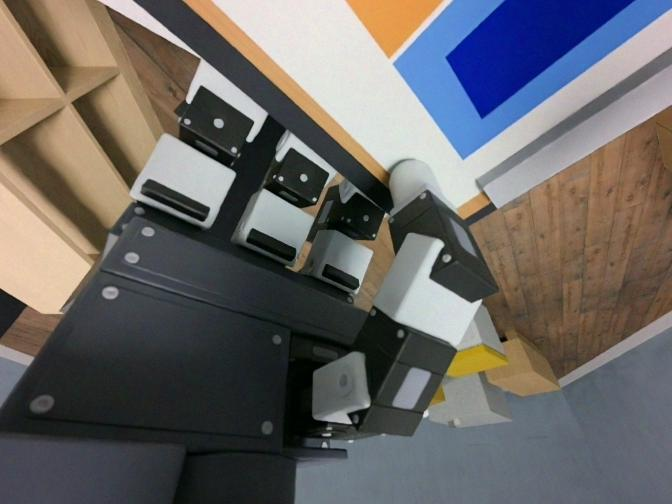

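>>> {"op": "move", "data": {"arm1": {"joints": {"hand_thumb_mcp": -0.2}}}}

>>> {"op": "move", "data": {"arm1": {"joints": {"hand_thumb_mcp": -0.22}}, "cameras": ["arm1_cam_wrist"]}}

Scene clock: 479.87 s.
Joint torques (N m): arm1=[-0.38 -9 8.53 0.28 0.13 0.09] | arm2=[-0.73 -11.87 12.12 0.84 0.03 -0.06] | arm3=[0.38 -14.15 16.43 2.32 0.09 0.05]
Motor temperatures (°C): arm1=[24 26 37 23 24 26] | arm2=[26 27 37 26 24 23] | arm3=[26 27 45 24 24 24]
Heat: arm1: hottest joint3_rad 37 °C; arm2: hottest joint3_rad 37 °C; arm3: hottest joint3_rad 45 °C.
move: arm1 off_target
Joint velocities: within noise
arm1.joint_positions: joint1_rad=-1.546 joint2_rad=+1.543 joint3_rad=+1.266 joint4_rad=-1.271 joint5_rad=-0.002 joint6_rad=+0.061 hand_index_mcp=+0.194 hand_index_abd=+0.003 hand_index_pip=-0.117 hand_index_dip=+0.410 hand_middle_mcp=+0.193 hand_middle_abd=+0.001 hand_middle_pip=-0.116 hand_middle_dip=+0.410 hand_ring_mcp=+0.196 hand_ring_abd=+0.001 hand_ring_pip=-0.115 hand_ring_dip=+0.410 hand_thumb_cmc=-0.568 hand_thumb_axl=+0.677 hand_thumb_mcp=-0.180 hand_thumb_ipl=-0.359 hand_current_limit=+0.700 hand_speed=-0.930
arm1.joint_status: hand_thumb_mcp off_target (ended at -0.180, target -0.200)
arm1.hand_state: goal,goal,goal,goal,goal,goal,goal,goal,goal,goal,goal,goal,goal,goal,blocked,goal
arm1.index_mcp_current_ma: 22
arm1.index_abd_current_ma: 1
arm1.index_pip_current_ma: 7
arm1.index_dip_current_ma: 3
arm1.middle_mcp_current_ma: 21
arm1.middle_abd_current_ma: 0
arm1.middle_pip_current_ma: 8
arm1.middle_dip_current_ma: 3
arm1.ring_mcp_current_ma: 27
arm1.ring_abd_current_ma: 0
arm1.ring_pip_current_ma: 9
arm1.ring_dip_current_ma: 3
arm1.thumb_cmc_current_ma: 1
arm1.thumb_axl_current_ma: 0
arm1.thumb_mcp_current_ma: 42
arm1.thumb_ipl_current_ma: 2
arm1.hand_goal_index_mcp: 0.178
arm1.hand_goal_index_abd: 0.000
arm1.hand_goal_index_pip: -0.124
arm1.hand_goal_index_dip: 0.406
arm1.hand_goal_middle_mcp: 0.178
arm1.hand_goal_middle_abd: 0.000
arm1.hand_goal_middle_pip: -0.124
arm1.hand_goal_middle_dip: 0.406
arm1.hand_goal_ring_mcp: 0.178
arm1.hand_goal_ring_abd: 0.000
arm1.hand_goal_ring_pip: -0.124
arm1.hand_goal_ring_dip: 0.406
arm1.hand_goal_thumb_cmc: -0.570
arm1.hand_goal_thumb_axl: 0.678
arm1.hand_goal_thumb_mcp: -0.200
arm1.hand_goal_thumb_ipl: -0.362
arm1.hand: x=+0.0039 y=+0.6254 z=+0.9451 quat_wxyz=(+0.003, +0.988, +0.153, +0.000) (m; scene frame)
arm1.hand_target: x=+0.0077 y=+0.6294 z=+0.9329 quat_wxyz=(-0.010, +0.989, +0.150, -0.003) (m; scene frame)
arm1.hand_status: not commanded
arm2, arm3: as last shown
arm2.joint_positions: joint1_rad=-1.273 joint2_rad=+1.602 joint3_rad=+1.165 joint4_rad=-1.147 joint5_rad=+0.000 joint6_rad=+0.010 hand_index_mcp=+0.206 hand_index_abd=-0.001 hand_index_pip=-0.105 hand_index_dip=+0.415 hand_middle_mcp=+0.204 hand_middle_abd=+0.000 hand_middle_pip=-0.109 hand_middle_dip=+0.412 hand_ring_mcp=+0.200 hand_ring_abd=+0.000 hand_ring_pip=-0.112 hand_ring_dip=+0.412 hand_thumb_cmc=-0.571 hand_thumb_axl=+0.677 hand_thumb_mcp=-0.219 hand_thumb_ipl=-0.363 hand_current_limit=+0.700 hand_speed=-0.930
arm2.hand_state: blocked,goal,goal,goal,blocked,goal,goal,goal,blocked,goal,goal,goal,goal,goal,goal,goal
arm2.index_pip_current_ma: 76
arm2.index_dip_current_ma: 33
arm2.middle_mcp_current_ma: 113
arm2.middle_pip_current_ma: 57
arm2.middle_dip_current_ma: 20
arm2.ring_mcp_current_ma: 94
arm2.ring_pip_current_ma: 46
arm2.ring_dip_current_ma: 21
arm2.thumb_mcp_current_ma: 6
arm2.thumb_ipl_current_ma: -2
pictures: none

Scene clock: 480.37 s.
Joint torques (N m): arm1=[-0.5 -9.05 8.53 0.28 0.14 0.09] | arm2=[-0.67 -11.81 12.11 0.84 0.03 -0.05] | arm3=[0.44 -14.15 16.43 2.33 0.09 0.05]
Motor temperatures (°C): arm1=[24 26 37 23 24 26] | arm2=[26 27 37 26 24 23] | arm3=[26 27 45 24 24 24]
Heat: arm1: hottest joint3_rad 37 °C; arm2: hottest joint3_rad 37 °C; arm3: hottest joint3_rad 45 °C.
move: arm1 off_target
Joint velocities: within noise
arm1.joint_positions: joint1_rad=-1.546 joint2_rad=+1.543 joint3_rad=+1.266 joint4_rad=-1.271 joint5_rad=-0.002 joint6_rad=+0.061 hand_index_mcp=+0.194 hand_index_abd=+0.003 hand_index_pip=-0.117 hand_index_dip=+0.410 hand_middle_mcp=+0.193 hand_middle_abd=+0.001 hand_middle_pip=-0.116 hand_middle_dip=+0.410 hand_ring_mcp=+0.197 hand_ring_abd=+0.001 hand_ring_pip=-0.114 hand_ring_dip=+0.410 hand_thumb_cmc=-0.568 hand_thumb_axl=+0.677 hand_thumb_mcp=-0.193 hand_thumb_ipl=-0.358 hand_current_limit=+0.700 hand_speed=-0.930
arm1.joint_status: hand_thumb_mcp off_target (ended at -0.193, target -0.220)
arm1.hand_state: goal,goal,goal,goal,goal,goal,goal,goal,goal,goal,goal,goal,goal,goal,blocked,goal
arm1.index_mcp_current_ma: 22
arm1.index_abd_current_ma: 1
arm1.index_pip_current_ma: 7
arm1.index_dip_current_ma: 3
arm1.middle_mcp_current_ma: 21
arm1.middle_abd_current_ma: 0
arm1.middle_pip_current_ma: 8
arm1.middle_dip_current_ma: 3
arm1.ring_mcp_current_ma: 29
arm1.ring_abd_current_ma: 0
arm1.ring_pip_current_ma: 10
arm1.ring_dip_current_ma: 3
arm1.thumb_cmc_current_ma: 1
arm1.thumb_axl_current_ma: 0
arm1.thumb_mcp_current_ma: 65
arm1.thumb_ipl_current_ma: 4
arm1.hand_goal_index_mcp: 0.178
arm1.hand_goal_index_abd: 0.000
arm1.hand_goal_index_pip: -0.124
arm1.hand_goal_index_dip: 0.406
arm1.hand_goal_middle_mcp: 0.178
arm1.hand_goal_middle_abd: 0.000
arm1.hand_goal_middle_pip: -0.124
arm1.hand_goal_middle_dip: 0.406
arm1.hand_goal_ring_mcp: 0.178
arm1.hand_goal_ring_abd: 0.000
arm1.hand_goal_ring_pip: -0.124
arm1.hand_goal_ring_dip: 0.406
arm1.hand_goal_thumb_cmc: -0.570
arm1.hand_goal_thumb_axl: 0.678
arm1.hand_goal_thumb_mcp: -0.220
arm1.hand_goal_thumb_ipl: -0.362
arm1.hand: x=+0.0039 y=+0.6254 z=+0.9451 quat_wxyz=(+0.003, +0.988, +0.153, +0.000) (m; scene frame)
arm1.hand_target: x=+0.0075 y=+0.6293 z=+0.9329 quat_wxyz=(-0.010, +0.989, +0.150, -0.003) (m; scene frame)
arm1.hand_status: not commanded
arm2, arm3: as last shown
arm2.joint_positions: joint1_rad=-1.273 joint2_rad=+1.602 joint3_rad=+1.165 joint4_rad=-1.147 joint5_rad=+0.000 joint6_rad=+0.010 hand_index_mcp=+0.206 hand_index_abd=-0.001 hand_index_pip=-0.104 hand_index_dip=+0.415 hand_middle_mcp=+0.205 hand_middle_abd=+0.000 hand_middle_pip=-0.109 hand_middle_dip=+0.412 hand_ring_mcp=+0.202 hand_ring_abd=+0.000 hand_ring_pip=-0.111 hand_ring_dip=+0.413 hand_thumb_cmc=-0.571 hand_thumb_axl=+0.677 hand_thumb_mcp=-0.218 hand_thumb_ipl=-0.363 hand_current_limit=+0.700 hand_speed=-0.930
arm2.index_pip_current_ma: 77
arm2.index_dip_current_ma: 34
arm2.middle_mcp_current_ma: 116
arm2.middle_pip_current_ma: 60
arm2.middle_dip_current_ma: 22
arm2.ring_mcp_current_ma: 101
arm2.ring_pip_current_ma: 51
arm2.ring_dip_current_ma: 24
arm2.thumb_mcp_current_ma: 8
arm2.thumb_ipl_current_ma: -3
pictures: arm1_cam_wrist
Images, in order (width x height): arm1_cam_wrist 672x504.

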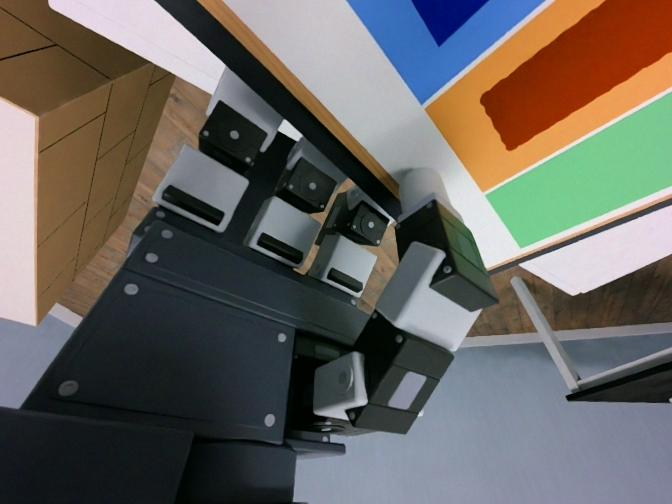

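>>> {"op": "move", "data": {"arm1": {"joints": {"hand_index_mcp": 0.155, "hand_middle_mcp": 0.165}}}}

>>> {"op": "move", "data": {"arm1": {"joints": {"hand_thumb_mcp": -0.235}}}}

Scene clock: 481.40 s.
Joint torques (N m): arm1=[-0.5 -9.05 8.54 0.25 0.14 0.09] | arm2=[-0.73 -11.87 12.11 0.85 0.03 -0.06] | arm3=[0.38 -14.1 16.43 2.32 0.09 0.05]
Motor temperatures (°C): arm1=[24 26 37 23 24 26] | arm2=[26 27 37 26 24 23] | arm3=[26 27 46 24 24 24]
Heat: arm1: hottest joint3_rad 37 °C; arm2: hottest joint3_rad 37 °C; arm3: hottest joint3_rad 46 °C.
move: arm1 off_target
Joint velocities: within noise
arm1.joint_positions: joint1_rad=-1.546 joint2_rad=+1.543 joint3_rad=+1.266 joint4_rad=-1.271 joint5_rad=-0.002 joint6_rad=+0.061 hand_index_mcp=+0.186 hand_index_abd=+0.003 hand_index_pip=-0.117 hand_index_dip=+0.410 hand_middle_mcp=+0.193 hand_middle_abd=+0.001 hand_middle_pip=-0.116 hand_middle_dip=+0.410 hand_ring_mcp=+0.197 hand_ring_abd=+0.001 hand_ring_pip=-0.114 hand_ring_dip=+0.410 hand_thumb_cmc=-0.568 hand_thumb_axl=+0.677 hand_thumb_mcp=-0.193 hand_thumb_ipl=-0.358 hand_current_limit=+0.700 hand_speed=-0.930
arm1.joint_status: hand_index_mcp off_target (ended at +0.186, target +0.155); hand_middle_mcp off_target (ended at +0.193, target +0.165)
arm1.hand_state: blocked,goal,goal,goal,blocked,goal,goal,goal,goal,goal,goal,goal,goal,goal,blocked,goal
arm1.index_mcp_current_ma: 56
arm1.index_abd_current_ma: 1
arm1.index_pip_current_ma: 7
arm1.index_dip_current_ma: 3
arm1.middle_mcp_current_ma: 47
arm1.middle_abd_current_ma: 0
arm1.middle_pip_current_ma: 8
arm1.middle_dip_current_ma: 3
arm1.ring_mcp_current_ma: 29
arm1.ring_abd_current_ma: 0
arm1.ring_pip_current_ma: 10
arm1.ring_dip_current_ma: 3
arm1.thumb_cmc_current_ma: 1
arm1.thumb_axl_current_ma: 0
arm1.thumb_mcp_current_ma: 65
arm1.thumb_ipl_current_ma: 4
arm1.hand_goal_index_mcp: 0.156
arm1.hand_goal_index_abd: 0.000
arm1.hand_goal_index_pip: -0.124
arm1.hand_goal_index_dip: 0.406
arm1.hand_goal_middle_mcp: 0.166
arm1.hand_goal_middle_abd: 0.000
arm1.hand_goal_middle_pip: -0.124
arm1.hand_goal_middle_dip: 0.406
arm1.hand_goal_ring_mcp: 0.178
arm1.hand_goal_ring_abd: 0.000
arm1.hand_goal_ring_pip: -0.124
arm1.hand_goal_ring_dip: 0.406
arm1.hand_goal_thumb_cmc: -0.570
arm1.hand_goal_thumb_axl: 0.678
arm1.hand_goal_thumb_mcp: -0.220
arm1.hand_goal_thumb_ipl: -0.362
arm1.hand: x=+0.0039 y=+0.6254 z=+0.9451 quat_wxyz=(+0.003, +0.988, +0.153, +0.000) (m; scene frame)
arm1.hand_target: x=+0.0075 y=+0.6293 z=+0.9329 quat_wxyz=(-0.010, +0.989, +0.150, -0.003) (m; scene frame)
arm1.hand_status: not commanded
arm2, arm3: as last shown
arm2.index_pip_current_ma: 78
arm2.index_dip_current_ma: 35
arm2.thumb_ipl_current_ma: -4
pictures: none

Scene clock: 481.83 s.
Joint torques (N m): arm1=[-0.38 -9.05 8.51 0.27 0.14 0.08] | arm2=[-0.67 -11.93 12.11 0.84 0.03 -0.05] | arm3=[0.38 -14.15 16.43 2.32 0.09 0.06]
Motor temperatures (°C): arm1=[24 26 37 23 24 26] | arm2=[26 27 37 26 24 23] | arm3=[26 27 46 24 24 24]
Heat: arm1: hottest joint3_rad 37 °C; arm2: hottest joint3_rad 37 °C; arm3: hottest joint3_rad 46 °C.
move: arm1 off_target
Joint velocities: within noise
arm1.joint_positions: joint1_rad=-1.546 joint2_rad=+1.543 joint3_rad=+1.266 joint4_rad=-1.271 joint5_rad=-0.002 joint6_rad=+0.061 hand_index_mcp=+0.186 hand_index_abd=+0.003 hand_index_pip=-0.117 hand_index_dip=+0.410 hand_middle_mcp=+0.193 hand_middle_abd=+0.001 hand_middle_pip=-0.116 hand_middle_dip=+0.410 hand_ring_mcp=+0.197 hand_ring_abd=+0.001 hand_ring_pip=-0.114 hand_ring_dip=+0.410 hand_thumb_cmc=-0.568 hand_thumb_axl=+0.677 hand_thumb_mcp=-0.195 hand_thumb_ipl=-0.356 hand_current_limit=+0.700 hand_speed=-0.930
arm1.joint_status: hand_thumb_mcp off_target (ended at -0.195, target -0.235)
arm1.hand_state: blocked,goal,goal,goal,blocked,goal,goal,goal,goal,goal,goal,goal,goal,goal,blocked,goal
arm1.index_mcp_current_ma: 56
arm1.index_abd_current_ma: 1
arm1.index_pip_current_ma: 7
arm1.index_dip_current_ma: 3
arm1.middle_mcp_current_ma: 47
arm1.middle_abd_current_ma: 0
arm1.middle_pip_current_ma: 8
arm1.middle_dip_current_ma: 3
arm1.ring_mcp_current_ma: 29
arm1.ring_abd_current_ma: 0
arm1.ring_pip_current_ma: 10
arm1.ring_dip_current_ma: 3
arm1.thumb_cmc_current_ma: 1
arm1.thumb_axl_current_ma: 0
arm1.thumb_mcp_current_ma: 110
arm1.thumb_ipl_current_ma: 7
arm1.hand_goal_index_mcp: 0.156
arm1.hand_goal_index_abd: 0.000
arm1.hand_goal_index_pip: -0.124
arm1.hand_goal_index_dip: 0.406
arm1.hand_goal_middle_mcp: 0.166
arm1.hand_goal_middle_abd: 0.000
arm1.hand_goal_middle_pip: -0.124
arm1.hand_goal_middle_dip: 0.406
arm1.hand_goal_ring_mcp: 0.178
arm1.hand_goal_ring_abd: 0.000
arm1.hand_goal_ring_pip: -0.124
arm1.hand_goal_ring_dip: 0.406
arm1.hand_goal_thumb_cmc: -0.570
arm1.hand_goal_thumb_axl: 0.678
arm1.hand_goal_thumb_mcp: -0.234
arm1.hand_goal_thumb_ipl: -0.362
arm1.hand: x=+0.0039 y=+0.6254 z=+0.9451 quat_wxyz=(+0.003, +0.988, +0.153, +0.000) (m; scene frame)
arm1.hand_target: x=+0.0075 y=+0.6293 z=+0.9329 quat_wxyz=(-0.010, +0.989, +0.150, -0.003) (m; scene frame)
arm1.hand_status: not commanded
arm2, arm3: as last shown
arm2.thumb_mcp_current_ma: 9
arm2.thumb_ipl_current_ma: -5
pictures: none

>>> {"op": "move", "data": {"arm1": {"joints": {"hand_thumb_mcp": -0.25, "hand_index_mcp": 0.15, "hand_middle_mcp": 0.155, "hand_ring_mcp": 0.17}}}}

>>> {"op": "move", "data": {"arm2": {"joints": {"hand_thumb_mcp": -0.10, "hand_speed": -0.93}}, "cameras": ["arm1_cam_wrist", "arm2_cam_wrist"]}}

Scene clock: 482.43 s.
Joint torques (N m): arm1=[-0.44 -9 8.53 0.28 0.14 0.09] | arm2=[-0.73 -11.93 12.11 0.83 0.03 -0.05] | arm3=[0.44 -14.1 16.43 2.32 0.09 0.06]
Motor temperatures (°C): arm1=[24 26 37 23 24 26] | arm2=[26 27 37 26 24 23] | arm3=[26 27 46 24 24 24]
Heat: arm1: hottest joint3_rad 37 °C; arm2: hottest joint3_rad 37 °C; arm3: hottest joint3_rad 46 °C.
move: arm1 off_target
Joint velocities: within noise
arm1.joint_positions: joint1_rad=-1.546 joint2_rad=+1.543 joint3_rad=+1.266 joint4_rad=-1.271 joint5_rad=-0.002 joint6_rad=+0.061 hand_index_mcp=+0.186 hand_index_abd=+0.003 hand_index_pip=-0.117 hand_index_dip=+0.410 hand_middle_mcp=+0.192 hand_middle_abd=+0.001 hand_middle_pip=-0.116 hand_middle_dip=+0.410 hand_ring_mcp=+0.197 hand_ring_abd=+0.001 hand_ring_pip=-0.114 hand_ring_dip=+0.410 hand_thumb_cmc=-0.568 hand_thumb_axl=+0.677 hand_thumb_mcp=-0.198 hand_thumb_ipl=-0.353 hand_current_limit=+0.700 hand_speed=-0.930
arm1.joint_status: hand_index_mcp off_target (ended at +0.186, target +0.150); hand_middle_mcp off_target (ended at +0.192, target +0.155); hand_ring_mcp off_target (ended at +0.197, target +0.170); hand_thumb_mcp off_target (ended at -0.198, target -0.250)
arm1.hand_state: blocked,goal,goal,goal,blocked,goal,goal,goal,blocked,goal,goal,goal,goal,goal,blocked,goal
arm1.index_mcp_current_ma: 72
arm1.index_abd_current_ma: 1
arm1.index_pip_current_ma: 7
arm1.index_dip_current_ma: 3
arm1.middle_mcp_current_ma: 73
arm1.middle_abd_current_ma: 0
arm1.middle_pip_current_ma: 8
arm1.middle_dip_current_ma: 3
arm1.ring_mcp_current_ma: 48
arm1.ring_abd_current_ma: 0
arm1.ring_pip_current_ma: 11
arm1.ring_dip_current_ma: 3
arm1.thumb_cmc_current_ma: 1
arm1.thumb_axl_current_ma: 0
arm1.thumb_mcp_current_ma: 166
arm1.thumb_ipl_current_ma: 13
arm1.hand_goal_index_mcp: 0.150
arm1.hand_goal_index_abd: 0.000
arm1.hand_goal_index_pip: -0.124
arm1.hand_goal_index_dip: 0.406
arm1.hand_goal_middle_mcp: 0.156
arm1.hand_goal_middle_abd: 0.000
arm1.hand_goal_middle_pip: -0.124
arm1.hand_goal_middle_dip: 0.406
arm1.hand_goal_ring_mcp: 0.170
arm1.hand_goal_ring_abd: 0.000
arm1.hand_goal_ring_pip: -0.124
arm1.hand_goal_ring_dip: 0.406
arm1.hand_goal_thumb_cmc: -0.570
arm1.hand_goal_thumb_axl: 0.678
arm1.hand_goal_thumb_mcp: -0.250
arm1.hand_goal_thumb_ipl: -0.362
arm1.hand: x=+0.0039 y=+0.6254 z=+0.9451 quat_wxyz=(+0.003, +0.988, +0.153, +0.000) (m; scene frame)
arm1.hand_target: x=+0.0075 y=+0.6293 z=+0.9329 quat_wxyz=(-0.010, +0.989, +0.150, -0.003) (m; scene frame)
arm1.hand_status: not commanded
arm2.joint_positions: joint1_rad=-1.273 joint2_rad=+1.602 joint3_rad=+1.165 joint4_rad=-1.147 joint5_rad=+0.000 joint6_rad=+0.010 hand_index_mcp=+0.206 hand_index_abd=-0.001 hand_index_pip=-0.104 hand_index_dip=+0.415 hand_middle_mcp=+0.205 hand_middle_abd=+0.000 hand_middle_pip=-0.108 hand_middle_dip=+0.412 hand_ring_mcp=+0.202 hand_ring_abd=+0.000 hand_ring_pip=-0.111 hand_ring_dip=+0.413 hand_thumb_cmc=-0.571 hand_thumb_axl=+0.677 hand_thumb_mcp=-0.218 hand_thumb_ipl=-0.364 hand_current_limit=+0.700 hand_speed=-0.930
arm2.joint_status: not commanded
arm2.hand_state: blocked,goal,goal,goal,blocked,goal,goal,goal,blocked,goal,goal,goal,goal,goal,goal,goal
arm2.index_mcp_current_ma: 122
arm2.index_abd_current_ma: -3
arm2.index_pip_current_ma: 79
arm2.index_dip_current_ma: 35
arm2.middle_mcp_current_ma: 117
arm2.middle_abd_current_ma: 1
arm2.middle_pip_current_ma: 61
arm2.middle_dip_current_ma: 22
arm2.ring_mcp_current_ma: 101
arm2.ring_abd_current_ma: -1
arm2.ring_pip_current_ma: 51
arm2.ring_dip_current_ma: 24
arm2.thumb_cmc_current_ma: -3
arm2.thumb_axl_current_ma: -4
arm2.thumb_mcp_current_ma: 11
arm2.thumb_ipl_current_ma: -7
arm2.hand_goal_index_mcp: 0.178
arm2.hand_goal_index_abd: 0.000
arm2.hand_goal_index_pip: -0.124
arm2.hand_goal_index_dip: 0.406
arm2.hand_goal_middle_mcp: 0.178
arm2.hand_goal_middle_abd: 0.000
arm2.hand_goal_middle_pip: -0.124
arm2.hand_goal_middle_dip: 0.406
arm2.hand_goal_ring_mcp: 0.178
arm2.hand_goal_ring_abd: 0.000
arm2.hand_goal_ring_pip: -0.124
arm2.hand_goal_ring_dip: 0.406
arm2.hand_goal_thumb_cmc: -0.570
arm2.hand_goal_thumb_axl: 0.678
arm2.hand_goal_thumb_mcp: -0.220
arm2.hand_goal_thumb_ipl: -0.362
arm2.hand: x=+0.0692 y=+0.5165 z=+0.9557 quat_wxyz=(+0.001, +0.152, -0.988, +0.008) (m; scene frame)
arm2.hand_target: x=+0.0650 y=+0.5445 z=+0.9833 quat_wxyz=(+0.007, +0.152, -0.988, -0.030) (m; scene frame)
arm2.hand_status: not commanded
arm3.joint_positions: joint1_rad=-0.661 joint2_rad=+1.359 joint3_rad=+1.551 joint4_rad=-1.019 joint5_rad=-0.001 joint6_rad=+1.030 hand_index_mcp=+1.000 hand_index_abd=+0.003 hand_index_pip=-1.000 hand_index_dip=+0.699 hand_middle_mcp=+1.000 hand_middle_abd=+0.002 hand_middle_pip=-0.998 hand_middle_dip=+0.698 hand_ring_mcp=+1.000 hand_ring_abd=+0.000 hand_ring_pip=-0.995 hand_ring_dip=+0.698 hand_thumb_cmc=+0.715 hand_thumb_axl=+0.677 hand_thumb_mcp=+0.223 hand_thumb_ipl=+0.168 hand_current_limit=+0.800 hand_speed=-0.800
arm3.joint_status: not commanded
arm3.hand_state: goal,goal,goal,goal,goal,goal,goal,goal,goal,goal,goal,goal,goal,goal,goal,goal
arm3.index_mcp_current_ma: -1
arm3.index_abd_current_ma: 5
arm3.index_pip_current_ma: 0
arm3.index_dip_current_ma: 5
arm3.middle_mcp_current_ma: 0
arm3.middle_abd_current_ma: 3
arm3.middle_pip_current_ma: 4
arm3.middle_dip_current_ma: 4
arm3.ring_mcp_current_ma: 0
arm3.ring_abd_current_ma: 0
arm3.ring_pip_current_ma: 11
arm3.ring_dip_current_ma: 5
arm3.thumb_cmc_current_ma: 1
arm3.thumb_axl_current_ma: -1
arm3.thumb_mcp_current_ma: -9
arm3.thumb_ipl_current_ma: -1
arm3.hand_goal_index_mcp: 1.000
arm3.hand_goal_index_abd: 0.000
arm3.hand_goal_index_pip: -1.000
arm3.hand_goal_index_dip: 0.696
arm3.hand_goal_middle_mcp: 1.000
arm3.hand_goal_middle_abd: 0.000
arm3.hand_goal_middle_pip: -1.000
arm3.hand_goal_middle_dip: 0.696
arm3.hand_goal_ring_mcp: 1.000
arm3.hand_goal_ring_abd: 0.000
arm3.hand_goal_ring_pip: -1.000
arm3.hand_goal_ring_dip: 0.696
arm3.hand_goal_thumb_cmc: 0.714
arm3.hand_goal_thumb_axl: 0.678
arm3.hand_goal_thumb_mcp: 0.226
arm3.hand_goal_thumb_ipl: 0.168
arm3.hand: x=-0.3254 y=-0.6529 z=+1.2925 quat_wxyz=(-0.269, +0.176, +0.914, +0.246) (m; scene frame)
arm3.hand_target: x=-0.3295 y=-0.6478 z=+1.3228 quat_wxyz=(-0.294, +0.178, +0.901, +0.266) (m; scene frame)
arm3.hand_status: not commanded
pictures: none

Scene clock: 483.47 s.
Joint torques (N m): arm1=[-0.5 -9.11 8.87 0.23 0.13 0.09] | arm2=[-0.73 -11.87 11.82 0.8 0.03 -0.06] | arm3=[0.38 -14.15 16.43 2.32 0.09 0.05]
Motor temperatures (°C): arm1=[24 26 37 23 24 26] | arm2=[26 27 37 26 24 23] | arm3=[26 27 46 24 24 24]
Heat: arm1: hottest joint3_rad 37 °C; arm2: hottest joint3_rad 37 °C; arm3: hottest joint3_rad 46 °C.
move: arm2 done
Joint velocities: within noise
arm1, arm3: as last shown
arm1.joint_positions: joint1_rad=-1.546 joint2_rad=+1.545 joint3_rad=+1.262 joint4_rad=-1.271 joint5_rad=-0.002 joint6_rad=+0.061 hand_index_mcp=+0.181 hand_index_abd=+0.003 hand_index_pip=-0.115 hand_index_dip=+0.410 hand_middle_mcp=+0.186 hand_middle_abd=+0.001 hand_middle_pip=-0.116 hand_middle_dip=+0.410 hand_ring_mcp=+0.191 hand_ring_abd=+0.001 hand_ring_pip=-0.114 hand_ring_dip=+0.410 hand_thumb_cmc=-0.568 hand_thumb_axl=+0.677 hand_thumb_mcp=-0.249 hand_thumb_ipl=-0.359 hand_current_limit=+0.700 hand_speed=-0.930
arm1.hand_state: blocked,goal,goal,goal,blocked,goal,goal,goal,blocked,goal,goal,goal,goal,goal,goal,goal
arm1.index_mcp_current_ma: 59
arm1.index_pip_current_ma: 9
arm1.middle_mcp_current_ma: 57
arm1.ring_mcp_current_ma: 34
arm1.thumb_mcp_current_ma: 0
arm1.thumb_ipl_current_ma: 2
arm1.on_its_own: hand_thumb_mcp moved -0.052 to your old target -0.250
arm1.hand: x=+0.0034 y=+0.6268 z=+0.9423 quat_wxyz=(+0.000, +0.988, +0.153, +0.000) (m; scene frame)
arm1.hand_target: x=+0.0075 y=+0.6293 z=+0.9328 quat_wxyz=(-0.010, +0.989, +0.150, -0.003) (m; scene frame)
arm2.joint_positions: joint1_rad=-1.273 joint2_rad=+1.602 joint3_rad=+1.169 joint4_rad=-1.145 joint5_rad=+0.000 joint6_rad=+0.010 hand_index_mcp=+0.204 hand_index_abd=-0.001 hand_index_pip=-0.108 hand_index_dip=+0.414 hand_middle_mcp=+0.204 hand_middle_abd=+0.000 hand_middle_pip=-0.111 hand_middle_dip=+0.412 hand_ring_mcp=+0.202 hand_ring_abd=+0.000 hand_ring_pip=-0.111 hand_ring_dip=+0.413 hand_thumb_cmc=-0.571 hand_thumb_axl=+0.677 hand_thumb_mcp=-0.108 hand_thumb_ipl=-0.365 hand_current_limit=+0.700 hand_speed=-0.930
arm2.joint_status: all done
arm2.hand_state: blocked,goal,goal,goal,blocked,goal,goal,goal,blocked,goal,goal,goal,goal,goal,goal,goal
arm2.index_mcp_current_ma: 112
arm2.index_abd_current_ma: -3
arm2.index_pip_current_ma: 61
arm2.index_dip_current_ma: 29
arm2.middle_mcp_current_ma: 111
arm2.middle_abd_current_ma: 1
arm2.middle_pip_current_ma: 51
arm2.middle_dip_current_ma: 22
arm2.ring_mcp_current_ma: 101
arm2.ring_abd_current_ma: -1
arm2.ring_pip_current_ma: 49
arm2.ring_dip_current_ma: 24
arm2.thumb_cmc_current_ma: -3
arm2.thumb_axl_current_ma: -4
arm2.thumb_mcp_current_ma: -42
arm2.thumb_ipl_current_ma: -12
arm2.hand_goal_index_mcp: 0.178
arm2.hand_goal_index_abd: 0.000
arm2.hand_goal_index_pip: -0.124
arm2.hand_goal_index_dip: 0.406
arm2.hand_goal_middle_mcp: 0.178
arm2.hand_goal_middle_abd: 0.000
arm2.hand_goal_middle_pip: -0.124
arm2.hand_goal_middle_dip: 0.406
arm2.hand_goal_ring_mcp: 0.178
arm2.hand_goal_ring_abd: 0.000
arm2.hand_goal_ring_pip: -0.124
arm2.hand_goal_ring_dip: 0.406
arm2.hand_goal_thumb_cmc: -0.570
arm2.hand_goal_thumb_axl: 0.678
arm2.hand_goal_thumb_mcp: -0.100
arm2.hand_goal_thumb_ipl: -0.362
arm2.hand: x=+0.0686 y=+0.5184 z=+0.9575 quat_wxyz=(+0.002, +0.152, -0.988, +0.005) (m; scene frame)
arm2.hand_target: x=+0.0650 y=+0.5445 z=+0.9833 quat_wxyz=(+0.007, +0.152, -0.988, -0.030) (m; scene frame)
arm2.hand_status: not commanded
pictures: arm1_cam_wrist, arm2_cam_wrist
Images, in order (width x height): arm1_cam_wrist 672x504, arm2_cam_wrist 672x504.

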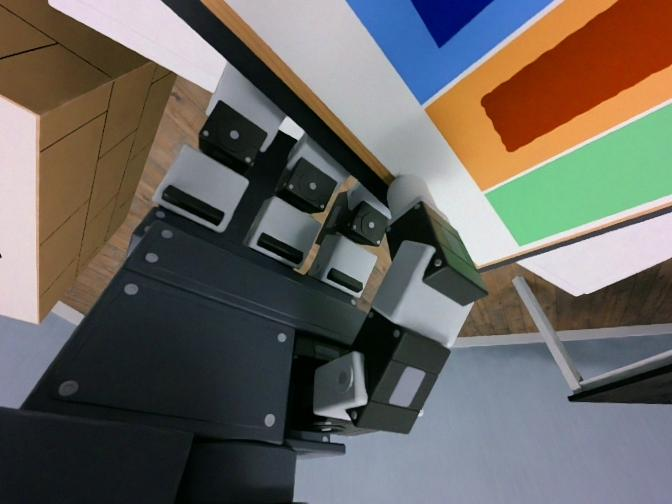

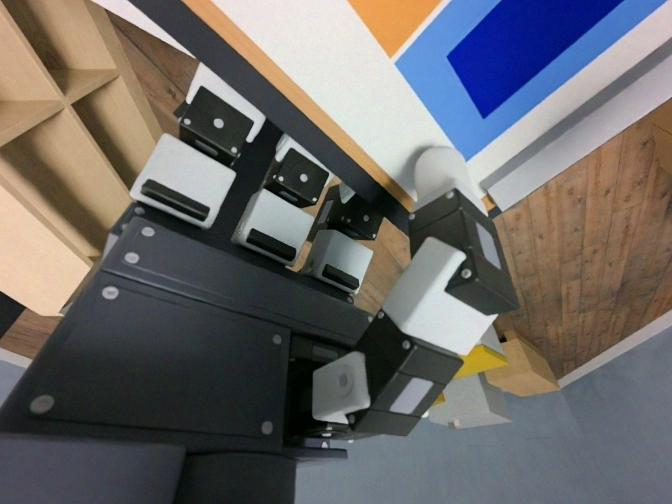

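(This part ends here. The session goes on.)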